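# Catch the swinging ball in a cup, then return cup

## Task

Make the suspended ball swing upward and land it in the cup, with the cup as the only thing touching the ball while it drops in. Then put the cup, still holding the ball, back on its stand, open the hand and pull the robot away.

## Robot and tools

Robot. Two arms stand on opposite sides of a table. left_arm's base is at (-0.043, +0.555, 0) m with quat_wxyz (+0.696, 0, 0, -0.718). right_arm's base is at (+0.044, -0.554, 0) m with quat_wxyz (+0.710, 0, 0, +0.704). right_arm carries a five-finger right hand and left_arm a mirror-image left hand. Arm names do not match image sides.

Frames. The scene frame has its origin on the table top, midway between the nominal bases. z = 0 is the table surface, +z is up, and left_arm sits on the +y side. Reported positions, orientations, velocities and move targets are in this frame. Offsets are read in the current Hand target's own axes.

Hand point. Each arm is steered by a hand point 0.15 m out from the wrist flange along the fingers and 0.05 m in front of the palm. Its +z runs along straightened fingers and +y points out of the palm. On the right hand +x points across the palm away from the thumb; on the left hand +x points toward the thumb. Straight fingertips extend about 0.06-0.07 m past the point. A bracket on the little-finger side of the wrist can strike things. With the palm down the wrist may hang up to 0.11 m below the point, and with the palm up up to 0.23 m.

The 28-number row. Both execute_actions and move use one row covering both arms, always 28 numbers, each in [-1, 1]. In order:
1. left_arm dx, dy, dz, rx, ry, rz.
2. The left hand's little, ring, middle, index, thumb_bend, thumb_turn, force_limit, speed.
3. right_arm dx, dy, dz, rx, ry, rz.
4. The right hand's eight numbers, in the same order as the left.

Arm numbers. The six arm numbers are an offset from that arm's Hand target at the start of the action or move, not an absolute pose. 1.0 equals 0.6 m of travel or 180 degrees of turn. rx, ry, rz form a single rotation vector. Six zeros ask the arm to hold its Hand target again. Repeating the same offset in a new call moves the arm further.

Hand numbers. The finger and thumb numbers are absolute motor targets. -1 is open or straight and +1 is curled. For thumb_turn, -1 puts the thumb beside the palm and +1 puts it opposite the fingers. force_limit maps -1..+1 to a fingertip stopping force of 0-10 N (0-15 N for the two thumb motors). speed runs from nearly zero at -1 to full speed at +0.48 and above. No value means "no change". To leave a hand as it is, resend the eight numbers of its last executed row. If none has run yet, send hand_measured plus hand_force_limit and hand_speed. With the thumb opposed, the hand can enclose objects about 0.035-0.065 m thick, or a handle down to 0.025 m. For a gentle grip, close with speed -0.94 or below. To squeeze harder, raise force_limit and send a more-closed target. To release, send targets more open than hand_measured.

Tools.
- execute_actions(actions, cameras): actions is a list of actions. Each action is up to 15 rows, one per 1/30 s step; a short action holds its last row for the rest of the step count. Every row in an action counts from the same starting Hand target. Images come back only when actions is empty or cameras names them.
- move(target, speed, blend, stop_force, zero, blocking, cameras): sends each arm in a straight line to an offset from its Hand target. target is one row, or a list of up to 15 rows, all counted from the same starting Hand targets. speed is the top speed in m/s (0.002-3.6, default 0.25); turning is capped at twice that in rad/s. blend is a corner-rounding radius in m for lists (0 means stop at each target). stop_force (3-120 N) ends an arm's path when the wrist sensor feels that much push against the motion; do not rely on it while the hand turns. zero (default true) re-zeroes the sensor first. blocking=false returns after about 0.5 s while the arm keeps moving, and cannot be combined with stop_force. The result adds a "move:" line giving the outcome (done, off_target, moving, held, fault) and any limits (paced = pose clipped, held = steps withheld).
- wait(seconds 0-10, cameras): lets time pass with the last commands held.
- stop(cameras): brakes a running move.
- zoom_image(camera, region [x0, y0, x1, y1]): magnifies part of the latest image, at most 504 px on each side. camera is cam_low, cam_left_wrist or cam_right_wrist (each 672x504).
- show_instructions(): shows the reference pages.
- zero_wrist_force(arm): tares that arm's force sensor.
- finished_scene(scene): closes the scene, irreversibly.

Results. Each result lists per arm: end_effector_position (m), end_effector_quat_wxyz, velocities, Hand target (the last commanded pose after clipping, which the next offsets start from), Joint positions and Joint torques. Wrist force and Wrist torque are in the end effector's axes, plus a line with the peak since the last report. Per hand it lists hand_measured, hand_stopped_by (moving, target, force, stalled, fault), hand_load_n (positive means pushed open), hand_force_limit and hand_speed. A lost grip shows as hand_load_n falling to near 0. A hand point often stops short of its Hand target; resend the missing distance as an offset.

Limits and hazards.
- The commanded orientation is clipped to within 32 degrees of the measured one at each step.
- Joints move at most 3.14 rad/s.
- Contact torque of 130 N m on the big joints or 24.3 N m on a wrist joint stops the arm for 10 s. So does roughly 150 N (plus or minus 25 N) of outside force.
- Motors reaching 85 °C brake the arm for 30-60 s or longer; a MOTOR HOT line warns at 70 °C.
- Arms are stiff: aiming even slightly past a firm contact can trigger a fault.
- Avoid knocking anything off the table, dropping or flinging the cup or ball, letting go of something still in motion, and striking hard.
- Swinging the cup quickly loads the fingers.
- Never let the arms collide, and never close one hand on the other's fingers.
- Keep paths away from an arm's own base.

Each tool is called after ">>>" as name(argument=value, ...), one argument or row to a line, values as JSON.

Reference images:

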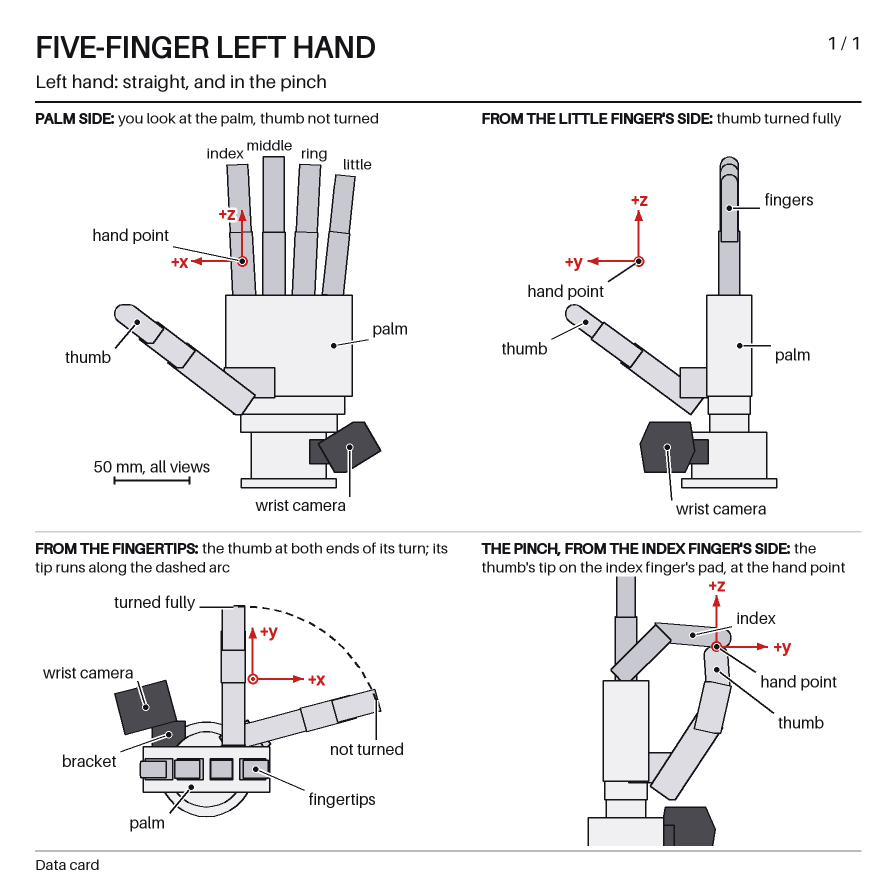

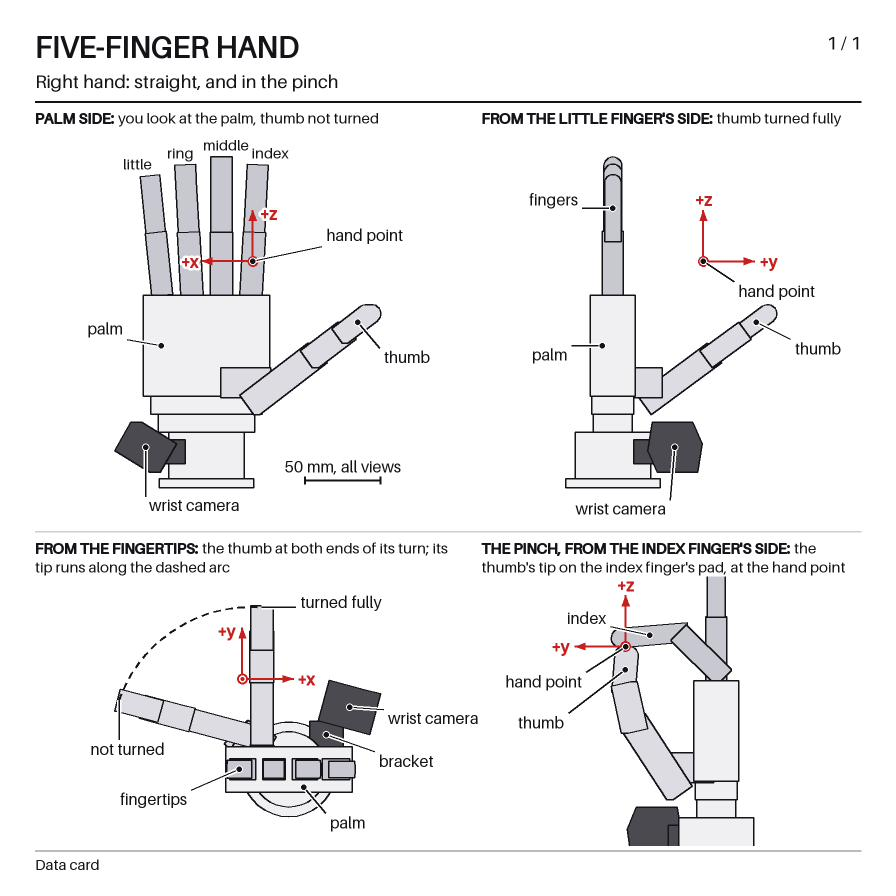

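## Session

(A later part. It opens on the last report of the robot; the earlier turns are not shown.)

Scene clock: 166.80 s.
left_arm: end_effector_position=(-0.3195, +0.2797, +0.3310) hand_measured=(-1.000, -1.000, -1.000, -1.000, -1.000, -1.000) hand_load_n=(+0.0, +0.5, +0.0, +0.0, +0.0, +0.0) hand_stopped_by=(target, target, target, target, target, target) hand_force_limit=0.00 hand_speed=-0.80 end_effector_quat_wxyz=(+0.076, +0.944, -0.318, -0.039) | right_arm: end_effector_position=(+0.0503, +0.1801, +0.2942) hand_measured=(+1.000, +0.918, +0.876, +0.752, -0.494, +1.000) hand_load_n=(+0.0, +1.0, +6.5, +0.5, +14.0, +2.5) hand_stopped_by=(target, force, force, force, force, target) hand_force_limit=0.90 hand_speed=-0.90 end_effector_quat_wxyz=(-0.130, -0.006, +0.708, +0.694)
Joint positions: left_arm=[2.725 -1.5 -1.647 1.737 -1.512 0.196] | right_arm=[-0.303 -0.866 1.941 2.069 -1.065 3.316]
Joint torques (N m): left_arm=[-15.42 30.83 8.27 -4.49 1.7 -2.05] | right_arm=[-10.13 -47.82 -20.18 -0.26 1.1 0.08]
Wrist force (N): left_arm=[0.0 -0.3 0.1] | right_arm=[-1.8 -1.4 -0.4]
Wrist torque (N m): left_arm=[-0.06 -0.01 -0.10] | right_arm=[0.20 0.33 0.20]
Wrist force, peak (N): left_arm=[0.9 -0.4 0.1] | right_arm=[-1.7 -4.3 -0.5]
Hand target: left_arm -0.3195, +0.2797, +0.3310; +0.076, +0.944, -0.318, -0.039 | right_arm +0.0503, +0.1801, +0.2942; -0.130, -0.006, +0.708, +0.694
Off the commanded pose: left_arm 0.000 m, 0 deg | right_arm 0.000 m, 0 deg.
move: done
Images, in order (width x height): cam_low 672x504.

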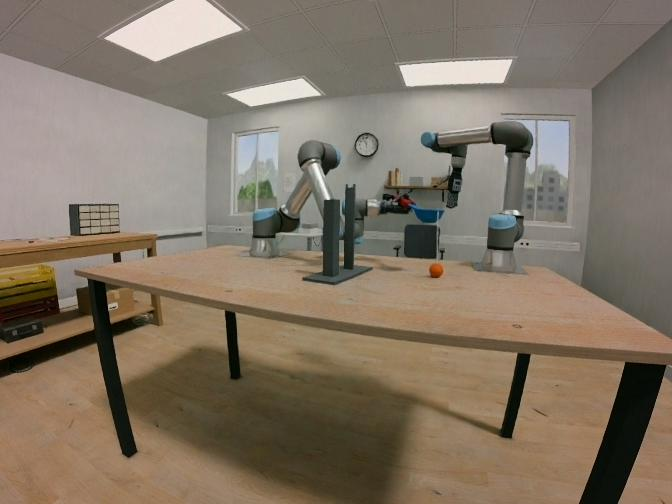

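>>> wait(
  seconds=0.5,
  cameras=[],
)

>>> move(
  target=[0,0,0,0,0,0,-1,-1,-1,-1,-1,-1,0,-0.8,0.0035,0.0197,-0.0001,0,0,0,1,1,0.99,0.99,0.99,1,0.9,-0.9],
  speed=0.002,
  cameras=["cam_low"],
)

>>> zoom_image(
  camera="cam_low",
  region=[400, 200, 470, 290],
)

Scene clock: 168.67 s.
left_arm: end_effector_position=(-0.3195, +0.2797, +0.3310) hand_measured=(-1.000, -1.000, -1.000, -1.000, -1.000, -1.000) hand_load_n=(+0.0, +0.0, -0.5, +0.0, +0.0, +0.0) hand_stopped_by=(target, target, target, target, target, target) hand_force_limit=0.00 hand_speed=-0.80 end_effector_quat_wxyz=(+0.076, +0.944, -0.318, -0.039) | right_arm: end_effector_position=(+0.0503, +0.1801, +0.2942) hand_measured=(+1.000, +0.918, +0.876, +0.752, -0.494, +1.000) hand_load_n=(+0.0, +1.0, +6.5, +0.5, +13.5, +2.5) hand_stopped_by=(target, force, force, force, force, target) hand_force_limit=0.90 hand_speed=-0.90 end_effector_quat_wxyz=(-0.130, -0.006, +0.708, +0.694)
Joint positions: left_arm=[2.725 -1.5 -1.647 1.737 -1.512 0.196] | right_arm=[-0.303 -0.866 1.941 2.07 -1.065 3.316]
Joint torques (N m): left_arm=[-15.49 31.44 9.02 -4.56 1.58 -2.06] | right_arm=[-8.47 -50.27 -5.03 -1.14 0.67 0.73]
Wrist force (N): left_arm=[-0.1 -0.2 -0.1] | right_arm=[-2.0 -1.5 -0.7]
Wrist torque (N m): left_arm=[-0.03 -0.01 -0.11] | right_arm=[0.18 0.36 0.19]
Wrist force, peak (N): left_arm=[-0.1 -0.5 0.3] | right_arm=[-1.8 -2.0 -0.5]
Hand target: left_arm -0.3195, +0.2797, +0.3310; +0.076, +0.944, -0.318, -0.039 | right_arm +0.0503, +0.1801, +0.2942; -0.130, -0.006, +0.708, +0.694
Off the commanded pose: left_arm 0.000 m, 0 deg | right_arm 0.000 m, 0 deg.
wait: 0.50 s; at rest from the start
No camera images: "cameras" was empty.

Scene clock: 174.90 s.
left_arm: end_effector_position=(-0.3195, +0.2797, +0.3310) hand_measured=(-1.000, -1.000, -1.000, -1.000, -1.000, -1.000) hand_load_n=(+0.0, +0.0, +0.0, +0.0, +0.0, +0.0) hand_stopped_by=(target, target, target, target, target, target) hand_force_limit=0.00 hand_speed=-0.80 end_effector_quat_wxyz=(+0.076, +0.944, -0.318, -0.039) | right_arm: end_effector_position=(+0.0503, +0.1801, +0.3062) hand_measured=(+1.000, +0.918, +0.876, +0.752, -0.494, +1.000) hand_load_n=(+0.0, +1.0, +7.0, +0.5, +14.0, +2.5) hand_stopped_by=(target, force, force, force, force, target) hand_force_limit=0.90 hand_speed=-0.90 end_effector_quat_wxyz=(-0.130, -0.006, +0.708, +0.694)
Joint positions: left_arm=[2.725 -1.5 -1.647 1.737 -1.512 0.196] | right_arm=[-0.303 -0.892 1.942 2.095 -1.065 3.316]
Joint torques (N m): left_arm=[-15.25 31.42 8.44 -4.51 0.77 -2.01] | right_arm=[-11.21 -47.09 -2.94 -0.64 1.5 -0.08]
Wrist force (N): left_arm=[0.0 -0.2 0.2] | right_arm=[-1.9 -1.3 -0.3]
Wrist torque (N m): left_arm=[-0.04 -0.01 -0.10] | right_arm=[0.16 0.34 0.22]
Wrist force, peak (N): left_arm=[-0.1 -0.7 0.1] | right_arm=[-2.1 -2.0 -0.5]
Hand target: left_arm -0.3195, +0.2797, +0.3310; +0.076, +0.944, -0.318, -0.039 | right_arm +0.0503, +0.1801, +0.3062; -0.130, -0.006, +0.708, +0.694
Off the commanded pose: left_arm 0.000 m, 0 deg | right_arm 0.000 m, 0 deg.
move: done
Images, in order (width x height): cam_low 672x504.

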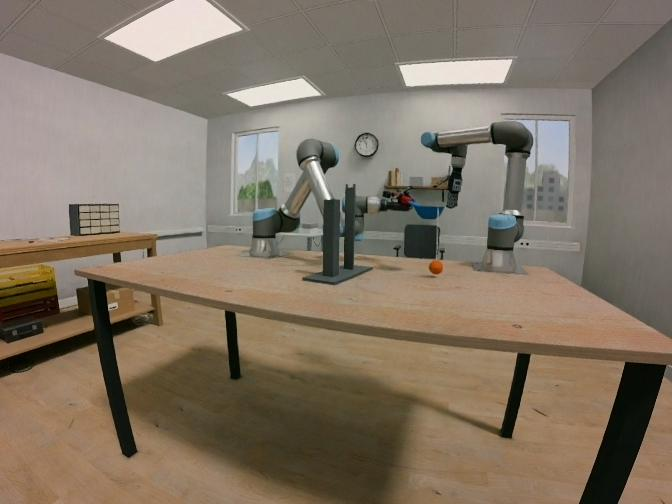

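Scaled by 5.600 from the camera's 672x504 image, which has a finer 960x720 frame.

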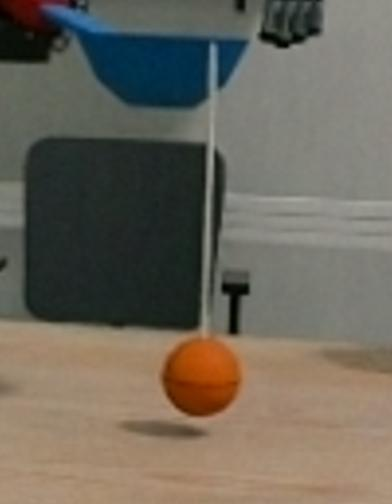

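>>> wait(
  seconds=0.3,
  cameras=["cam_low"],
)

>>> zoom_image(
  camera="cam_low",
  region=[400, 200, 470, 290],
)

>>> wait(
  seconds=0.1,
  cameras=["cam_low"],
)

>>> zoom_image(
  camera="cam_low",
  region=[400, 200, 470, 290],
)

Scene clock: 176.03 s.
left_arm: end_effector_position=(-0.3195, +0.2797, +0.3310) hand_measured=(-1.000, -1.000, -1.000, -1.000, -1.000, -1.000) hand_load_n=(+0.0, +0.0, +0.0, +0.0, +0.0, +0.0) hand_stopped_by=(target, target, target, target, target, target) hand_force_limit=0.00 hand_speed=-0.80 end_effector_quat_wxyz=(+0.076, +0.944, -0.318, -0.039) | right_arm: end_effector_position=(+0.0503, +0.1801, +0.3062) hand_measured=(+1.000, +0.918, +0.876, +0.752, -0.494, +1.000) hand_load_n=(+0.0, +1.0, +6.5, +1.0, +14.0, +2.0) hand_stopped_by=(target, force, force, force, force, target) hand_force_limit=0.90 hand_speed=-0.90 end_effector_quat_wxyz=(-0.130, -0.006, +0.708, +0.694)
Joint positions: left_arm=[2.725 -1.5 -1.647 1.737 -1.512 0.196] | right_arm=[-0.303 -0.892 1.942 2.095 -1.065 3.316]
Joint torques (N m): left_arm=[-15.23 30.88 8.62 -4.48 0.87 -1.96] | right_arm=[-10.85 -33.68 -3.81 -4.25 1.51 -0.1]
Wrist force (N): left_arm=[-0.2 -0.3 0.4] | right_arm=[-2.0 -1.8 -0.5]
Wrist torque (N m): left_arm=[-0.07 0.03 -0.11] | right_arm=[0.17 0.36 0.20]
Wrist force, peak (N): left_arm=[0.2 -0.4 0.4] | right_arm=[-2.0 -1.9 -0.4]
Hand target: left_arm -0.3195, +0.2797, +0.3310; +0.076, +0.944, -0.318, -0.039 | right_arm +0.0503, +0.1801, +0.3062; -0.130, -0.006, +0.708, +0.694
Off the commanded pose: left_arm 0.000 m, 0 deg | right_arm 0.000 m, 0 deg.
wait: 0.30 s; at rest from the start
Images, in order (width x height): cam_low 672x504.

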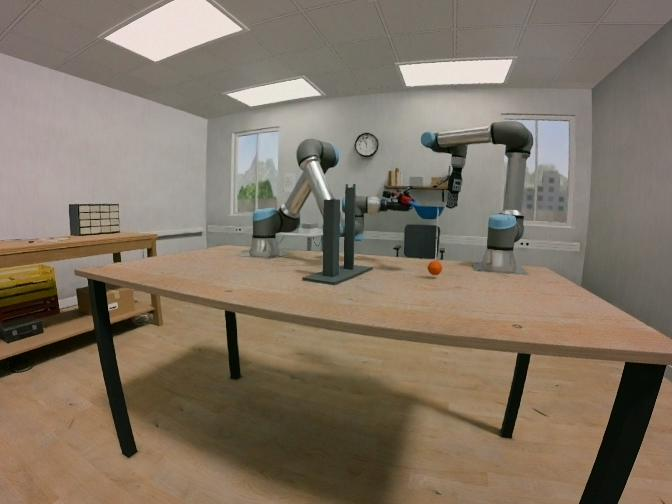

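Scaled by 5.600 from the camera's 672x504 image, which has a finer 960x720 frame.

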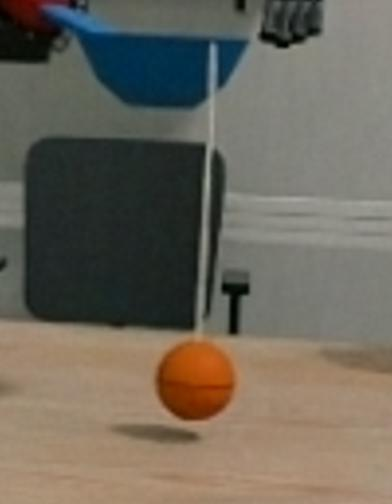

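Scene clock: 176.13 s.
left_arm: end_effector_position=(-0.3195, +0.2797, +0.3310) hand_measured=(-1.000, -1.000, -1.000, -1.000, -1.000, -1.000) hand_load_n=(+0.5, +0.0, +0.0, +0.0, +0.0, +0.0) hand_stopped_by=(target, target, target, target, target, target) hand_force_limit=0.00 hand_speed=-0.80 end_effector_quat_wxyz=(+0.076, +0.944, -0.318, -0.039) | right_arm: end_effector_position=(+0.0503, +0.1801, +0.3062) hand_measured=(+1.000, +0.918, +0.876, +0.752, -0.494, +1.000) hand_load_n=(+0.0, +1.0, +6.5, +1.0, +14.0, +2.5) hand_stopped_by=(target, force, force, force, force, target) hand_force_limit=0.90 hand_speed=-0.90 end_effector_quat_wxyz=(-0.130, -0.006, +0.708, +0.694)
Joint positions: left_arm=[2.725 -1.5 -1.647 1.737 -1.512 0.196] | right_arm=[-0.303 -0.892 1.942 2.095 -1.065 3.316]
Joint torques (N m): left_arm=[-15.01 30.89 8.66 -4.46 0.86 -1.9] | right_arm=[-10.33 -33.54 -3.84 -4.21 1.19 -0.29]
Wrist force (N): left_arm=[0.1 -0.4 0.1] | right_arm=[-2.0 -1.4 -0.3]
Wrist torque (N m): left_arm=[-0.07 -0.02 -0.09] | right_arm=[0.16 0.34 0.21]
Wrist force, peak (N): left_arm=[-0.3 -0.1 0.5] | right_arm=[-2.0 -1.8 -0.4]
Hand target: left_arm -0.3195, +0.2797, +0.3310; +0.076, +0.944, -0.318, -0.039 | right_arm +0.0503, +0.1801, +0.3062; -0.130, -0.006, +0.708, +0.694
Off the commanded pose: left_arm 0.000 m, 0 deg | right_arm 0.000 m, 0 deg.
wait: 0.10 s; no rest
Images, in order (width x height): cam_low 672x504.

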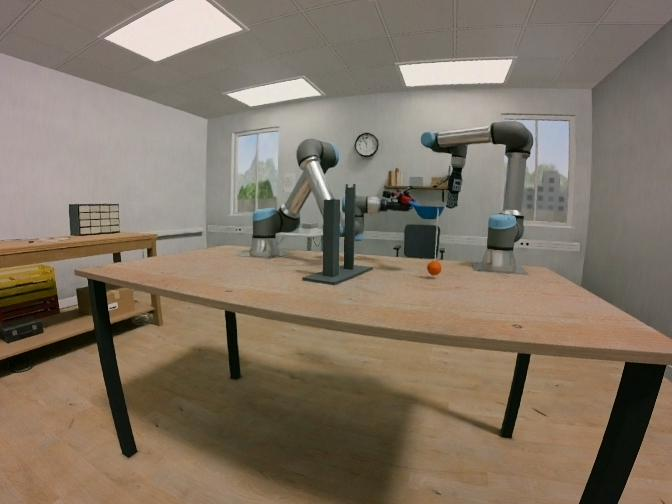

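Scaled by 5.600 from the camera's 672x504 image, which has a finer 960x720 frame.

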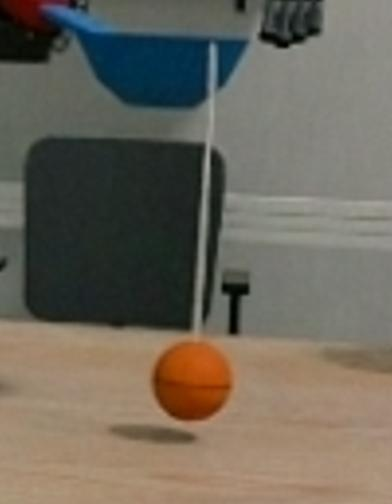

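>>> move(
  target=[0,0,0,0,0,0,-1,-1,-1,-1,-1,-1,0,-0.8,-0.0041,-0.0230,0.0001,0,0,0,1,1,0.99,0.99,0.99,1,0.9,-0.9],
  speed=0.008,
  cameras=["cam_low"],
)

>>> zoom_image(
  camera="cam_low",
  region=[400, 200, 470, 290],
)

>>> wait(
  seconds=1,
  cameras=["cam_low"],
)

>>> zoom_image(
  camera="cam_low",
  region=[400, 200, 470, 290],
)

Scene clock: 180.27 s.
left_arm: end_effector_position=(-0.3195, +0.2797, +0.3310) hand_measured=(-1.000, -1.000, -1.000, -1.000, -1.000, -1.000) hand_load_n=(+0.0, +0.0, +0.0, +0.0, +0.0, +0.0) hand_stopped_by=(target, target, target, target, target, target) hand_force_limit=0.00 hand_speed=-0.80 end_effector_quat_wxyz=(+0.076, +0.944, -0.318, -0.039) | right_arm: end_effector_position=(+0.0504, +0.1801, +0.2921) hand_measured=(+1.000, +0.918, +0.876, +0.752, -0.494, +1.000) hand_load_n=(+0.5, +0.5, +6.5, +0.0, +14.0, +2.0) hand_stopped_by=(target, force, force, force, force, target) hand_force_limit=0.90 hand_speed=-0.90 end_effector_quat_wxyz=(-0.130, -0.006, +0.708, +0.694)
Joint positions: left_arm=[2.725 -1.5 -1.647 1.737 -1.512 0.196] | right_arm=[-0.303 -0.861 1.94 2.065 -1.065 3.316]
Joint torques (N m): left_arm=[-15.38 30.85 8.98 -4.34 0.46 -1.77] | right_arm=[-9.24 -44.74 -22.56 -2.96 0.89 -0.33]
Wrist force (N): left_arm=[-0.1 -0.1 0.2] | right_arm=[-1.9 -1.1 -0.4]
Wrist torque (N m): left_arm=[-0.02 0.00 -0.11] | right_arm=[0.17 0.35 0.12]
Wrist force, peak (N): left_arm=[0.0 -0.4 0.5] | right_arm=[-1.9 -2.1 -0.4]
Hand target: left_arm -0.3195, +0.2797, +0.3310; +0.076, +0.944, -0.318, -0.039 | right_arm +0.0503, +0.1801, +0.2922; -0.130, -0.006, +0.708, +0.694
Off the commanded pose: left_arm 0.000 m, 0 deg | right_arm 0.000 m, 0 deg.
move: done
Images, in order (width x height): cam_low 672x504.

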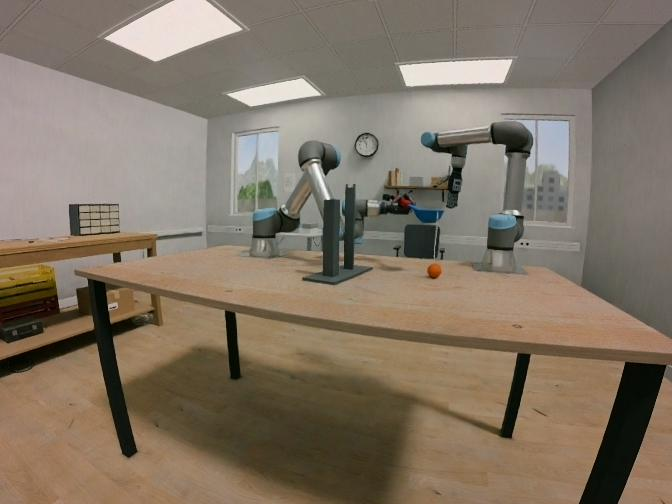

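Scaled by 5.600 from the camera's 672x504 image, which has a finer 960x720 frame.

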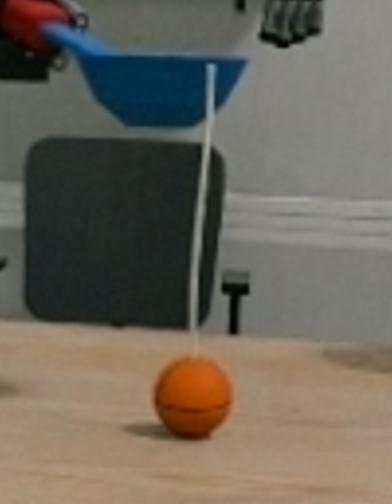

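Scene clock: 181.27 s.
left_arm: end_effector_position=(-0.3195, +0.2797, +0.3310) hand_measured=(-1.000, -1.000, -1.000, -1.000, -1.000, -1.000) hand_load_n=(+0.0, +0.0, +0.0, +0.0, +0.0, +0.0) hand_stopped_by=(target, target, target, target, target, target) hand_force_limit=0.00 hand_speed=-0.80 end_effector_quat_wxyz=(+0.076, +0.944, -0.318, -0.039) | right_arm: end_effector_position=(+0.0504, +0.1801, +0.2922) hand_measured=(+1.000, +0.918, +0.876, +0.752, -0.494, +1.000) hand_load_n=(+0.0, +0.5, +6.5, +0.0, +14.0, +2.5) hand_stopped_by=(target, force, force, force, force, target) hand_force_limit=0.90 hand_speed=-0.90 end_effector_quat_wxyz=(-0.130, -0.006, +0.708, +0.694)
Joint positions: left_arm=[2.725 -1.5 -1.647 1.737 -1.512 0.196] | right_arm=[-0.303 -0.861 1.94 2.065 -1.065 3.316]
Joint torques (N m): left_arm=[-14.31 30.08 8.16 -4.47 0.31 -2.05] | right_arm=[-7.33 -49.25 -20.41 -0.48 0.4 0]
Wrist force (N): left_arm=[-0.1 -0.1 0.4] | right_arm=[-1.7 -1.3 -0.4]
Wrist torque (N m): left_arm=[-0.04 0.01 -0.11] | right_arm=[0.17 0.32 0.13]
Wrist force, peak (N): left_arm=[0.2 -0.4 0.3] | right_arm=[-1.8 -1.6 -0.4]
Hand target: left_arm -0.3195, +0.2797, +0.3310; +0.076, +0.944, -0.318, -0.039 | right_arm +0.0503, +0.1801, +0.2922; -0.130, -0.006, +0.708, +0.694
Off the commanded pose: left_arm 0.000 m, 0 deg | right_arm 0.000 m, 0 deg.
wait: 1.00 s; at rest by 0.17 s
Images, in order (width x height): cam_low 672x504.

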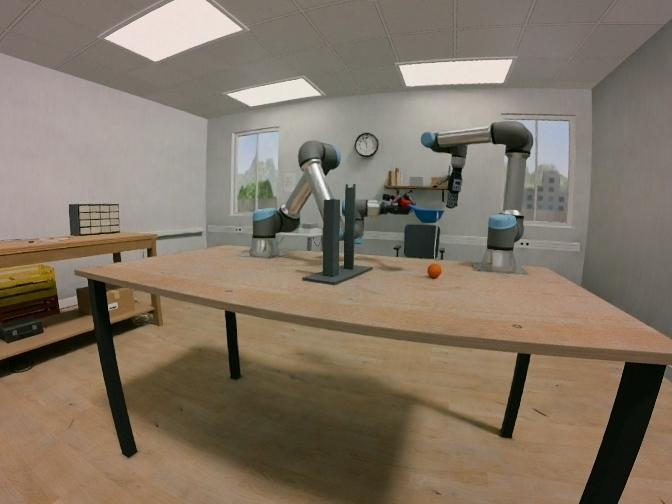

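Scaled by 5.600 from the camera's 672x504 image, which has a finer 960x720 frame.

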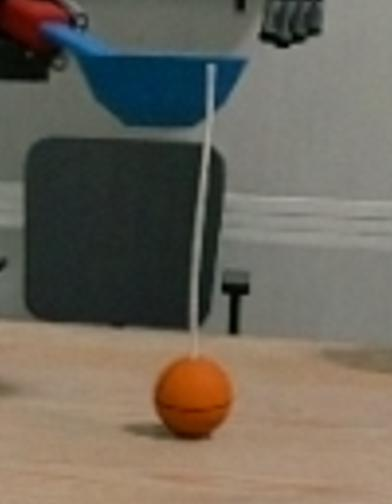

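>>> move(
  target=[0,0,0,0,0,0,-1,-1,-1,-1,-1,-1,0,-0.8,0.0014,0.0079,0,0,0,0,1,1,0.99,0.99,0.99,1,0.9,-0.9],
  speed=0.002,
  cameras=["cam_low"],
)

>>> zoom_image(
  camera="cam_low",
  region=[400, 200, 470, 290],
)

>>> wait(
  seconds=0.1,
  cameras=["cam_low"],
)

>>> zoom_image(
  camera="cam_low",
  region=[400, 200, 470, 290],
)

Scene clock: 185.90 s.
left_arm: end_effector_position=(-0.3195, +0.2797, +0.3310) hand_measured=(-1.000, -1.000, -1.000, -1.000, -1.000, -1.000) hand_load_n=(+0.0, +0.0, +0.0, +0.0, -0.5, +0.0) hand_stopped_by=(target, target, target, target, target, target) hand_force_limit=0.00 hand_speed=-0.80 end_effector_quat_wxyz=(+0.076, +0.944, -0.318, -0.039) | right_arm: end_effector_position=(+0.0503, +0.1801, +0.2970) hand_measured=(+1.000, +0.918, +0.876, +0.752, -0.494, +1.000) hand_load_n=(+0.0, +1.0, +7.0, +0.5, +14.0, +2.0) hand_stopped_by=(target, force, force, force, force, target) hand_force_limit=0.90 hand_speed=-0.90 end_effector_quat_wxyz=(-0.130, -0.006, +0.708, +0.694)
Joint positions: left_arm=[2.725 -1.5 -1.647 1.737 -1.512 0.196] | right_arm=[-0.303 -0.872 1.941 2.075 -1.065 3.316]
Joint torques (N m): left_arm=[-14.43 30.61 8.58 -4.36 -0.05 -1.82] | right_arm=[2.94 -45.71 -3.77 -1.11 -1.33 0.45]
Wrist force (N): left_arm=[0.0 -0.1 0.2] | right_arm=[-2.0 -1.3 -0.4]
Wrist torque (N m): left_arm=[-0.02 0.00 -0.11] | right_arm=[0.18 0.34 0.20]
Wrist force, peak (N): left_arm=[0.2 -0.4 0.5] | right_arm=[-2.3 -1.7 -0.5]
Hand target: left_arm -0.3195, +0.2797, +0.3310; +0.076, +0.944, -0.318, -0.039 | right_arm +0.0503, +0.1801, +0.2970; -0.130, -0.006, +0.708, +0.694
Off the commanded pose: left_arm 0.000 m, 0 deg | right_arm 0.000 m, 0 deg.
move: done
Images, in order (width x height): cam_low 672x504.

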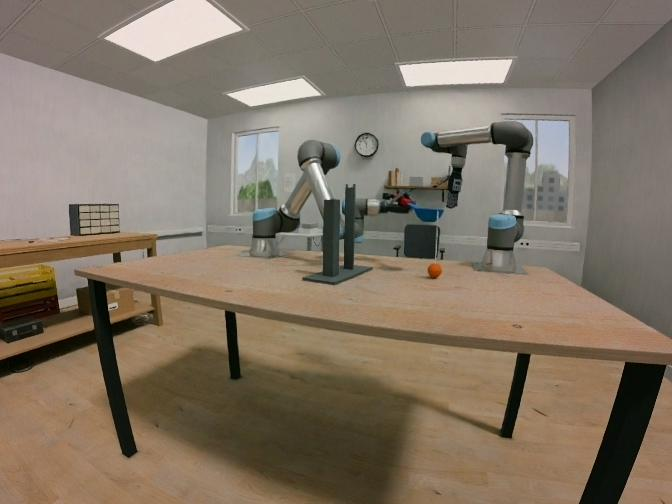

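Scaled by 5.600 from the camera's 672x504 image, which has a finer 960x720 frame.

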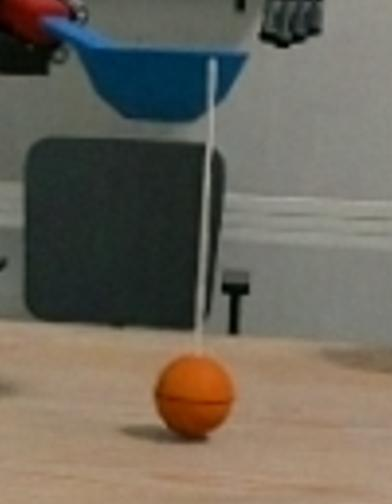

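Scene clock: 186.00 s.
left_arm: end_effector_position=(-0.3195, +0.2797, +0.3310) hand_measured=(-1.000, -1.000, -1.000, -1.000, -1.000, -1.000) hand_load_n=(+0.0, +0.0, +0.0, +0.0, +0.0, +0.0) hand_stopped_by=(target, target, target, target, target, target) hand_force_limit=0.00 hand_speed=-0.80 end_effector_quat_wxyz=(+0.076, +0.944, -0.318, -0.039) | right_arm: end_effector_position=(+0.0503, +0.1801, +0.2970) hand_measured=(+1.000, +0.918, +0.876, +0.752, -0.494, +1.000) hand_load_n=(+0.0, +1.0, +7.0, +0.5, +14.0, +2.5) hand_stopped_by=(target, force, force, force, force, target) hand_force_limit=0.90 hand_speed=-0.90 end_effector_quat_wxyz=(-0.130, -0.006, +0.708, +0.694)
Joint positions: left_arm=[2.725 -1.5 -1.647 1.737 -1.512 0.196] | right_arm=[-0.303 -0.872 1.941 2.075 -1.065 3.316]
Joint torques (N m): left_arm=[-14.91 29.83 8.42 -4.56 -0.1 -1.7] | right_arm=[3.03 -45.54 -3.15 -1.24 -1.38 0.55]
Wrist force (N): left_arm=[0.0 -0.1 0.2] | right_arm=[-2.0 -1.6 -0.4]
Wrist torque (N m): left_arm=[-0.03 0.00 -0.11] | right_arm=[0.17 0.35 0.20]
Wrist force, peak (N): left_arm=[0.0 -0.4 0.2] | right_arm=[-2.0 -1.6 -0.4]
Hand target: left_arm -0.3195, +0.2797, +0.3310; +0.076, +0.944, -0.318, -0.039 | right_arm +0.0503, +0.1801, +0.2970; -0.130, -0.006, +0.708, +0.694
Off the commanded pose: left_arm 0.000 m, 0 deg | right_arm 0.000 m, 0 deg.
wait: 0.10 s; no rest
Images, in order (width x height): cam_low 672x504.

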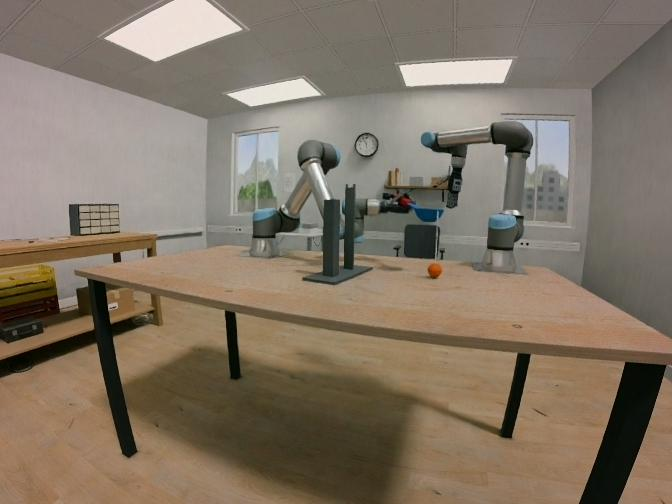

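Scaled by 5.600 from the camera's 672x504 image, which has a finer 960x720 frame.

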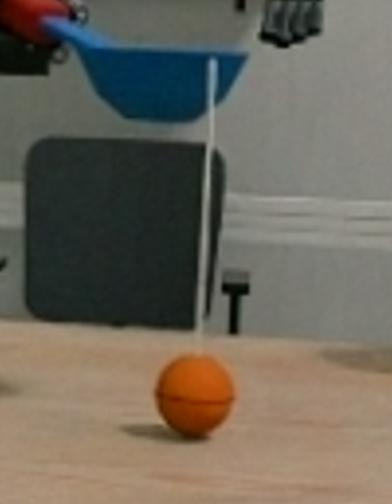

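>>> move(
  target=[0,0,0,0,0,0,-1,-1,-1,-1,-1,-1,0,-0.8,0.0006,0.0033,0,0,0,0,1,1,0.99,0.99,0.99,1,0.9,-0.9],
  speed=0.002,
  cameras=["cam_low"],
)

>>> zoom_image(
  camera="cam_low",
  region=[400, 200, 470, 290],
)

>>> wait(
  seconds=0.1,
  cameras=["cam_low"],
)

>>> zoom_image(
  camera="cam_low",
  region=[400, 200, 470, 290],
)

Scene clock: 189.23 s.
left_arm: end_effector_position=(-0.3195, +0.2797, +0.3310) hand_measured=(-1.000, -1.000, -1.000, -1.000, -1.000, -1.000) hand_load_n=(+0.0, +0.0, +0.0, +0.0, +0.0, +0.0) hand_stopped_by=(target, target, target, target, target, target) hand_force_limit=0.00 hand_speed=-0.80 end_effector_quat_wxyz=(+0.076, +0.944, -0.318, -0.039) | right_arm: end_effector_position=(+0.0503, +0.1801, +0.2990) hand_measured=(+1.000, +0.918, +0.876, +0.752, -0.494, +1.000) hand_load_n=(+0.0, +1.0, +6.5, +0.5, +14.0, +2.5) hand_stopped_by=(target, force, force, force, force, target) hand_force_limit=0.90 hand_speed=-0.90 end_effector_quat_wxyz=(-0.130, -0.006, +0.708, +0.694)
Joint positions: left_arm=[2.725 -1.5 -1.647 1.737 -1.512 0.196] | right_arm=[-0.303 -0.876 1.941 2.08 -1.065 3.316]
Joint torques (N m): left_arm=[-14.64 30.26 8.12 -4.44 -0.47 -1.91] | right_arm=[4.31 -47.32 -3.2 -1.03 -1.39 0.23]
Wrist force (N): left_arm=[-0.1 -0.3 0.4] | right_arm=[-1.9 -1.8 -0.5]
Wrist torque (N m): left_arm=[-0.07 0.02 -0.10] | right_arm=[0.16 0.35 0.21]
Wrist force, peak (N): left_arm=[0.1 -0.6 0.5] | right_arm=[-2.0 -1.8 -0.6]
Hand target: left_arm -0.3195, +0.2797, +0.3310; +0.076, +0.944, -0.318, -0.039 | right_arm +0.0503, +0.1801, +0.2990; -0.130, -0.006, +0.708, +0.694
Off the commanded pose: left_arm 0.000 m, 0 deg | right_arm 0.000 m, 0 deg.
move: done
Images, in order (width x height): cam_low 672x504.

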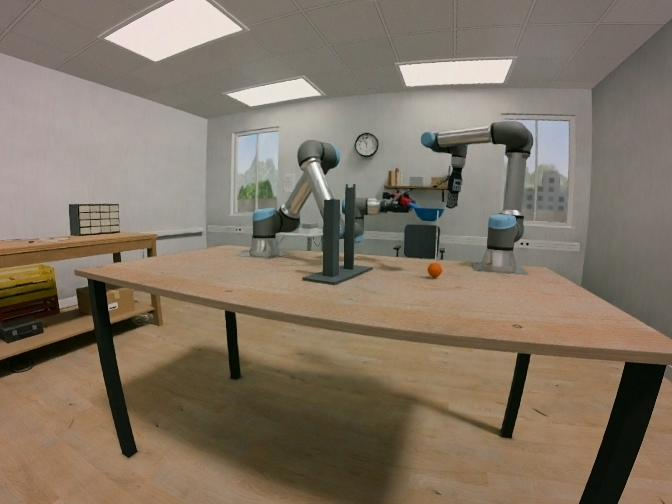

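Scaled by 5.600 from the camera's 672x504 image, which has a finer 960x720 frame.

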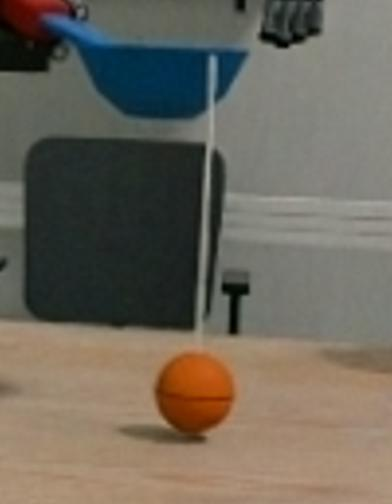

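Scene clock: 189.33 s.
left_arm: end_effector_position=(-0.3195, +0.2797, +0.3310) hand_measured=(-1.000, -1.000, -1.000, -1.000, -1.000, -1.000) hand_load_n=(+0.0, +0.0, +0.0, +0.0, +0.0, +0.0) hand_stopped_by=(target, target, target, target, target, target) hand_force_limit=0.00 hand_speed=-0.80 end_effector_quat_wxyz=(+0.076, +0.944, -0.318, -0.039) | right_arm: end_effector_position=(+0.0503, +0.1801, +0.2990) hand_measured=(+1.000, +0.918, +0.876, +0.752, -0.494, +1.000) hand_load_n=(+0.0, +1.0, +7.0, +0.5, +14.0, +2.5) hand_stopped_by=(target, force, force, force, force, target) hand_force_limit=0.90 hand_speed=-0.90 end_effector_quat_wxyz=(-0.130, -0.006, +0.708, +0.694)
Joint positions: left_arm=[2.725 -1.5 -1.647 1.737 -1.512 0.196] | right_arm=[-0.303 -0.876 1.941 2.08 -1.065 3.316]
Joint torques (N m): left_arm=[-15.48 30.34 8.38 -4.48 -0.49 -1.62] | right_arm=[3.86 -45.18 -2.38 -1.29 -1.41 0.29]
Wrist force (N): left_arm=[-0.1 0.0 0.2] | right_arm=[-2.0 -1.4 -0.5]
Wrist torque (N m): left_arm=[-0.01 0.00 -0.11] | right_arm=[0.17 0.36 0.21]
Wrist force, peak (N): left_arm=[0.1 -0.4 0.6] | right_arm=[-1.9 -1.9 -0.3]
Hand target: left_arm -0.3195, +0.2797, +0.3310; +0.076, +0.944, -0.318, -0.039 | right_arm +0.0503, +0.1801, +0.2990; -0.130, -0.006, +0.708, +0.694
Off the commanded pose: left_arm 0.000 m, 0 deg | right_arm 0.000 m, 0 deg.
wait: 0.10 s; no rest
Images, in order (width x height): cam_low 672x504.

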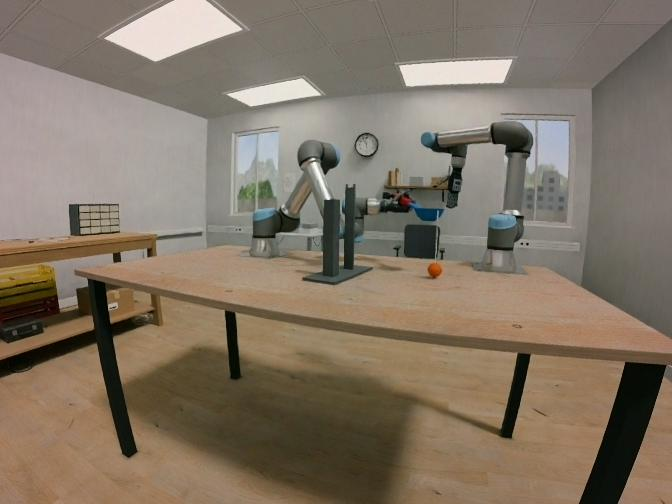

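Scaled by 5.600 from the camera's 672x504 image, which has a finer 960x720 frame.

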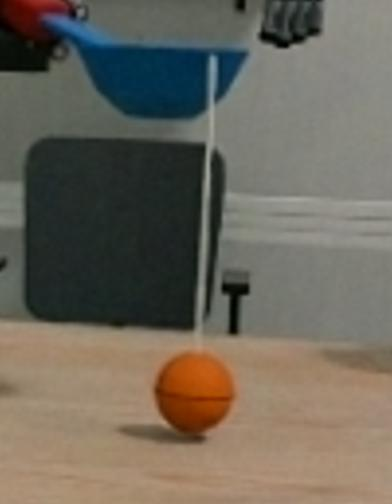

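>>> move(
  target=[0,0,0,0,0,0,-1,-1,-1,-1,-1,-1,0,-0.8,0.001757,0.009843,-0.000026,0,0,0,1,1,0.99,0.99,0.99,1,0.9,-0.9],
  speed=0.002,
  cameras=["cam_low"],
)

>>> zoom_image(
  camera="cam_low",
  region=[400, 200, 470, 290],
)

>>> wait(
  seconds=0.15,
  cameras=["cam_low"],
)

>>> zoom_image(
  camera="cam_low",
  region=[400, 200, 470, 290],
)

Scene clock: 197.97 s.
left_arm: end_effector_position=(-0.3195, +0.2797, +0.3310) hand_measured=(-1.000, -1.000, -1.000, -1.000, -1.000, -1.000) hand_load_n=(+0.0, +0.0, +0.0, +0.0, +0.0, +0.0) hand_stopped_by=(target, target, target, target, target, target) hand_force_limit=0.00 hand_speed=-0.80 end_effector_quat_wxyz=(+0.076, +0.944, -0.318, -0.039) | right_arm: end_effector_position=(+0.0503, +0.1801, +0.3050) hand_measured=(+1.000, +0.918, +0.876, +0.752, -0.494, +1.000) hand_load_n=(+0.0, +1.0, +6.5, +0.5, +13.5, +2.5) hand_stopped_by=(target, force, force, force, force, target) hand_force_limit=0.90 hand_speed=-0.90 end_effector_quat_wxyz=(-0.130, -0.006, +0.708, +0.694)
Joint positions: left_arm=[2.725 -1.5 -1.647 1.737 -1.512 0.196] | right_arm=[-0.303 -0.89 1.942 2.092 -1.066 3.316]
Joint torques (N m): left_arm=[-14.56 30.43 8.54 -4.33 -1.24 -1.43] | right_arm=[4.33 -45.94 -2.17 -1.08 -1.3 -0.3]
Wrist force (N): left_arm=[0.0 -0.4 0.2] | right_arm=[-2.2 -1.9 -0.3]
Wrist torque (N m): left_arm=[-0.08 0.00 -0.09] | right_arm=[0.14 0.40 0.18]
Wrist force, peak (N): left_arm=[0.1 -0.2 0.7] | right_arm=[-2.2 -1.9 -0.3]
Hand target: left_arm -0.3195, +0.2797, +0.3310; +0.076, +0.944, -0.318, -0.039 | right_arm +0.0503, +0.1801, +0.3050; -0.130, -0.006, +0.708, +0.694
Off the commanded pose: left_arm 0.000 m, 0 deg | right_arm 0.000 m, 0 deg.
move: done
Images, in order (width x height): cam_low 672x504.

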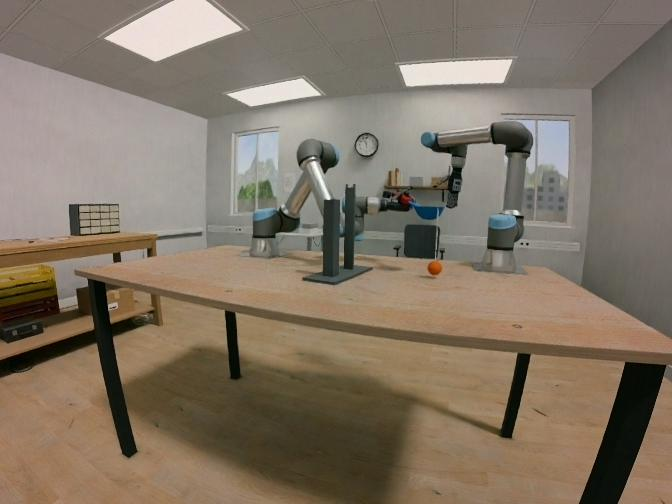

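Scaled by 5.600 from the camera's 672x504 image, which has a finer 960x720 frame.

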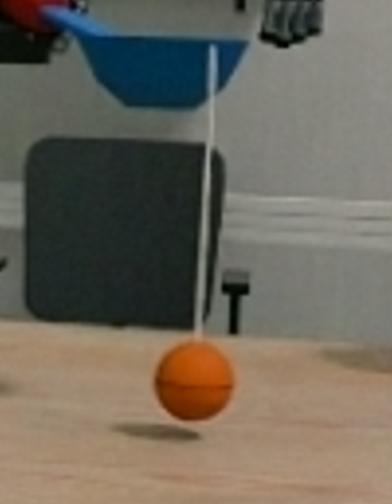

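Scene clock: 198.13 s.
left_arm: end_effector_position=(-0.3195, +0.2797, +0.3310) hand_measured=(-1.000, -1.000, -1.000, -1.000, -1.000, -1.000) hand_load_n=(+0.0, +0.5, +0.0, +0.0, +0.0, +0.0) hand_stopped_by=(target, target, target, target, target, target) hand_force_limit=0.00 hand_speed=-0.80 end_effector_quat_wxyz=(+0.076, +0.944, -0.318, -0.039) | right_arm: end_effector_position=(+0.0503, +0.1801, +0.3050) hand_measured=(+1.000, +0.918, +0.876, +0.752, -0.494, +1.000) hand_load_n=(+0.0, +1.0, +6.5, +0.5, +13.5, +2.5) hand_stopped_by=(target, force, force, force, force, target) hand_force_limit=0.90 hand_speed=-0.90 end_effector_quat_wxyz=(-0.130, -0.006, +0.708, +0.694)
Joint positions: left_arm=[2.725 -1.5 -1.647 1.737 -1.512 0.196] | right_arm=[-0.303 -0.89 1.942 2.092 -1.066 3.316]
Joint torques (N m): left_arm=[-14.49 29.86 8.01 -4.49 -0.85 -1.69] | right_arm=[5.78 -42.99 -3.4 -1.64 -1.42 -0.44]
Wrist force (N): left_arm=[0.0 -0.2 0.1] | right_arm=[-1.9 -1.7 -0.5]
Wrist torque (N m): left_arm=[-0.04 0.00 -0.10] | right_arm=[0.17 0.36 0.21]
Wrist force, peak (N): left_arm=[-0.1 -0.4 0.1] | right_arm=[-2.1 -1.6 -0.3]
Hand target: left_arm -0.3195, +0.2797, +0.3310; +0.076, +0.944, -0.318, -0.039 | right_arm +0.0503, +0.1801, +0.3050; -0.130, -0.006, +0.708, +0.694
Off the commanded pose: left_arm 0.000 m, 0 deg | right_arm 0.000 m, 0 deg.
wait: 0.17 s; no rest
Images, in order (width x height): cam_low 672x504.

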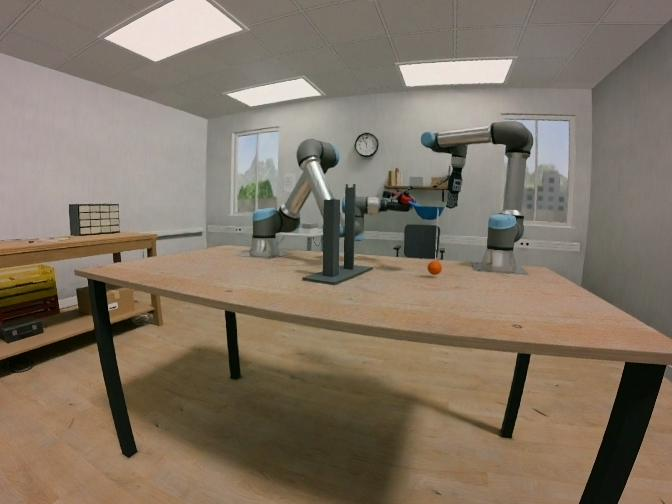

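Scaled by 5.600 from the camera's 672x504 image, which has a finer 960x720 frame.

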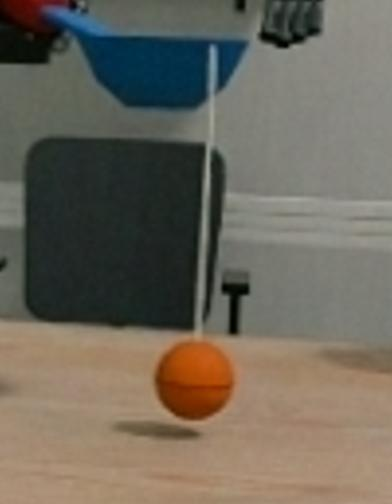

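>>> move(
  target=[0,0,0,0,0,0,-1,-1,-1,-1,-1,-1,0,-0.8,0.10401,0.58271,-0.00154,0,0,0,1,1,0.99,0.99,0.99,1,0.9,-0.9],
  speed=0.2,
  cameras=["cam_low"],
)

>>> zoom_image(
  camera="cam_low",
  region=[390, 120, 480, 230],
)

Scene clock: 207.00 s.
left_arm: end_effector_position=(-0.3195, +0.2797, +0.3310) hand_measured=(-1.000, -1.000, -1.000, -1.000, -1.000, -1.000) hand_load_n=(+0.0, +0.0, +0.0, +0.0, -0.5, +0.0) hand_stopped_by=(target, target, target, target, target, target) hand_force_limit=0.00 hand_speed=-0.80 end_effector_quat_wxyz=(+0.076, +0.944, -0.318, -0.039) | right_arm: end_effector_position=(+0.0500, +0.1800, +0.6601) hand_measured=(+1.000, +0.918, +0.876, +0.752, -0.494, +1.000) hand_load_n=(+0.0, +1.5, +6.5, +0.5, +13.5, +2.5) hand_stopped_by=(target, force, force, force, force, target) hand_force_limit=0.90 hand_speed=-0.90 end_effector_quat_wxyz=(-0.130, -0.006, +0.708, +0.694)
Joint positions: left_arm=[2.725 -1.5 -1.647 1.737 -1.512 0.196] | right_arm=[-0.302 -1.389 1.578 2.956 -1.066 3.316]
Joint torques (N m): left_arm=[-13.77 29.22 7.96 -4.46 -1.07 -1.52] | right_arm=[4.55 -32.03 -30.11 -0.76 -1.1 -0.82]
Wrist force (N): left_arm=[-0.1 -0.2 0.2] | right_arm=[-1.8 -1.6 -0.4]
Wrist torque (N m): left_arm=[-0.03 0.01 -0.11] | right_arm=[0.20 0.33 0.27]
Wrist force, peak (N): left_arm=[-0.1 -0.6 0.3] | right_arm=[-2.5 -4.2 -0.1]
Hand target: left_arm -0.3195, +0.2797, +0.3310; +0.076, +0.944, -0.318, -0.039 | right_arm +0.0500, +0.1800, +0.6602; -0.130, -0.006, +0.708, +0.694
Off the commanded pose: left_arm 0.000 m, 0 deg | right_arm 0.000 m, 0 deg.
move: done
Images, in order (width x height): cam_low 672x504.

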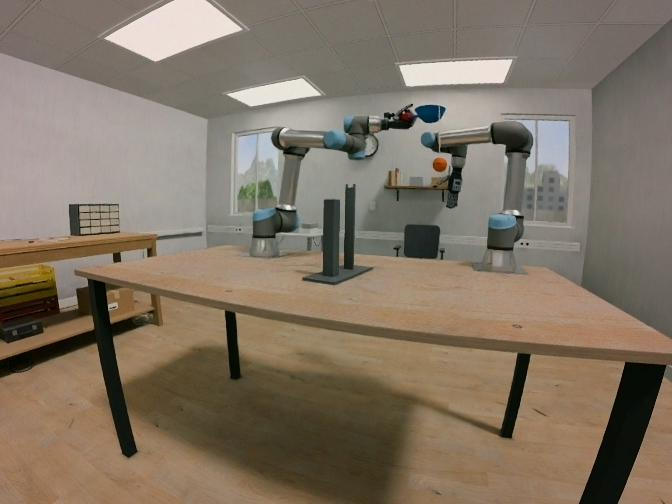

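Scaled by 4.582 from the camera's 672x504 image, which has a finer 960x720 frame.

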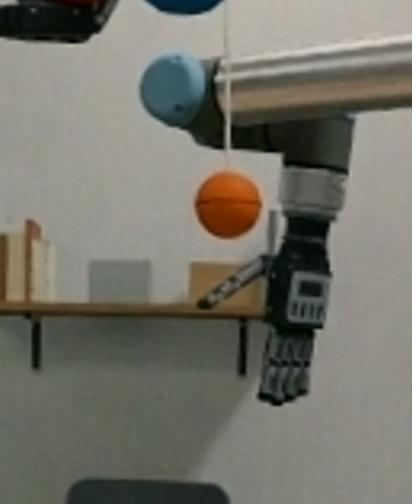

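>>> move(
  target=[0,0,0,0,0,0,-1,-1,-1,-1,-1,-1,0,-0.8,-0.3339,0.0595,-0.0392,0,0,0,1,1,0.99,0.99,0.99,1,0.9,-0.9],
  speed=0.02625,
  cameras=["cam_low"],
)

>>> zoom_image(
  camera="cam_low",
  region=[390, 60, 480, 170],
)

>>> wait(
  seconds=0.2,
  cameras=["cam_low"],
)

>>> zoom_image(
  camera="cam_low",
  region=[390, 60, 480, 170],
)

Scene clock: 216.10 s.
left_arm: end_effector_position=(-0.3195, +0.2797, +0.3310) hand_measured=(-1.000, -1.000, -1.000, -1.000, -1.000, -1.000) hand_load_n=(+0.0, +0.0, +0.5, +0.0, +0.0, +0.0) hand_stopped_by=(target, target, target, target, target, target) hand_force_limit=0.00 hand_speed=-0.80 end_effector_quat_wxyz=(+0.076, +0.944, -0.318, -0.039) | right_arm: end_effector_position=(+0.2544, +0.1961, +0.6604) hand_measured=(+1.000, +0.918, +0.876, +0.752, -0.494, +1.000) hand_load_n=(-0.5, +1.0, +7.0, +0.5, +13.5, +2.5) hand_stopped_by=(target, force, force, force, force, target) hand_force_limit=0.90 hand_speed=-0.90 end_effector_quat_wxyz=(-0.130, -0.006, +0.708, +0.694)
Joint positions: left_arm=[2.725 -1.5 -1.647 1.737 -1.512 0.196] | right_arm=[-0.655 -1.24 1.386 2.999 -0.714 3.314]
Joint torques (N m): left_arm=[-13.44 29.01 8.48 -4.28 -1.03 -1.43] | right_arm=[8.6 -45.69 -13.68 -1.59 -1.61 -1.68]
Wrist force (N): left_arm=[0.1 -0.1 0.4] | right_arm=[-2.1 -2.3 -0.2]
Wrist torque (N m): left_arm=[-0.04 -0.02 -0.10] | right_arm=[0.07 0.34 0.30]
Wrist force, peak (N): left_arm=[-0.2 -0.4 0.5] | right_arm=[-2.3 -2.7 -0.2]
Hand target: left_arm -0.3195, +0.2797, +0.3310; +0.076, +0.944, -0.318, -0.039 | right_arm +0.2542, +0.1961, +0.6604; -0.130, -0.006, +0.708, +0.694
Off the commanded pose: left_arm 0.000 m, 0 deg | right_arm 0.000 m, 0 deg.
move: done
Images, in order (width x height): cam_low 672x504.

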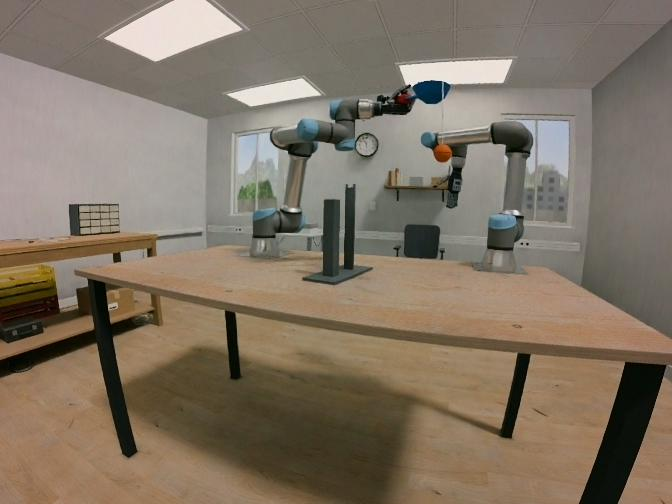

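Scaled by 4.582 from the camera's 672x504 image, which has a finer 960x720 frame.

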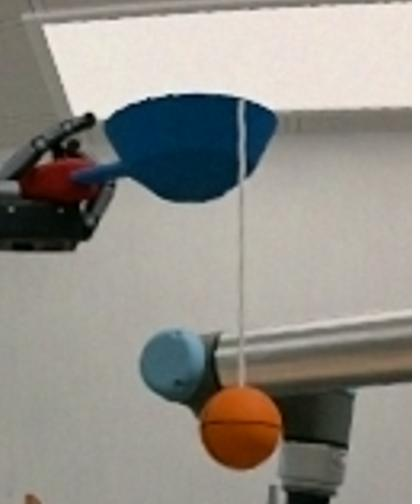

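Scene clock: 216.30 s.
left_arm: end_effector_position=(-0.3195, +0.2797, +0.3310) hand_measured=(-1.000, -1.000, -1.000, -1.000, -1.000, -1.000) hand_load_n=(+0.0, +0.0, +0.0, +0.0, +0.0, +0.0) hand_stopped_by=(target, target, target, target, target, target) hand_force_limit=0.00 hand_speed=-0.80 end_effector_quat_wxyz=(+0.076, +0.944, -0.318, -0.039) | right_arm: end_effector_position=(+0.2543, +0.1961, +0.6604) hand_measured=(+1.000, +0.918, +0.876, +0.752, -0.494, +1.000) hand_load_n=(+0.0, +1.0, +7.0, +0.5, +14.0, +2.0) hand_stopped_by=(target, force, force, force, force, target) hand_force_limit=0.90 hand_speed=-0.90 end_effector_quat_wxyz=(-0.130, -0.006, +0.708, +0.694)
Joint positions: left_arm=[2.725 -1.5 -1.647 1.737 -1.512 0.196] | right_arm=[-0.654 -1.24 1.386 2.999 -0.714 3.314]
Joint torques (N m): left_arm=[-13.16 29.26 9.09 -4.32 -1.03 -1.45] | right_arm=[9.15 -45.5 -13.06 -3.26 -1.84 -1.61]
Wrist force (N): left_arm=[0.1 -0.4 0.0] | right_arm=[-2.0 -2.3 0.0]
Wrist torque (N m): left_arm=[-0.06 -0.02 -0.09] | right_arm=[0.06 0.33 0.30]
Wrist force, peak (N): left_arm=[0.0 -0.4 0.1] | right_arm=[-1.9 -2.6 -0.2]
Hand target: left_arm -0.3195, +0.2797, +0.3310; +0.076, +0.944, -0.318, -0.039 | right_arm +0.2542, +0.1961, +0.6604; -0.130, -0.006, +0.708, +0.694
Off the commanded pose: left_arm 0.000 m, 0 deg | right_arm 0.000 m, 0 deg.
wait: 0.20 s; at rest by 0.17 s
Images, in order (width x height): cam_low 672x504.

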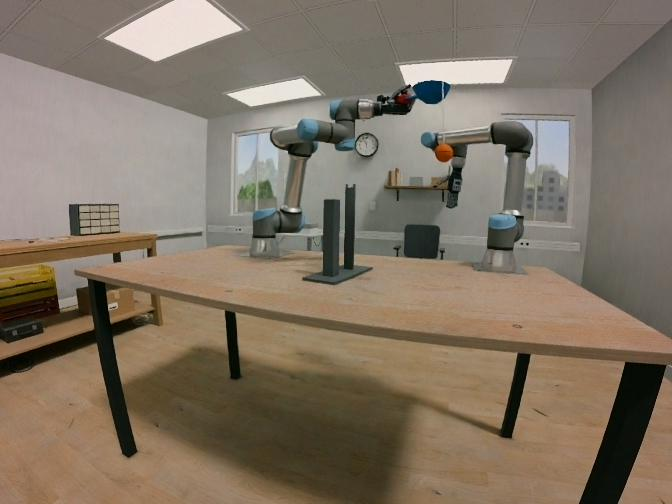

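Scaled by 4.582 from the camera's 672x504 image, which has a finer 960x720 frame.

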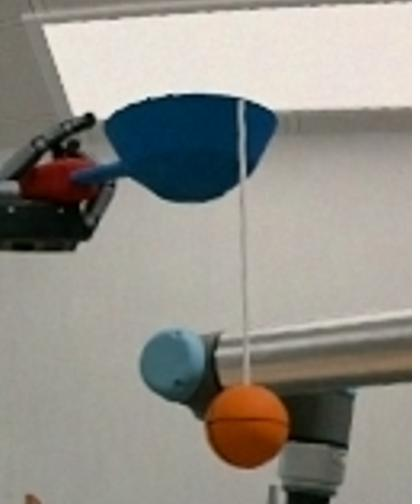

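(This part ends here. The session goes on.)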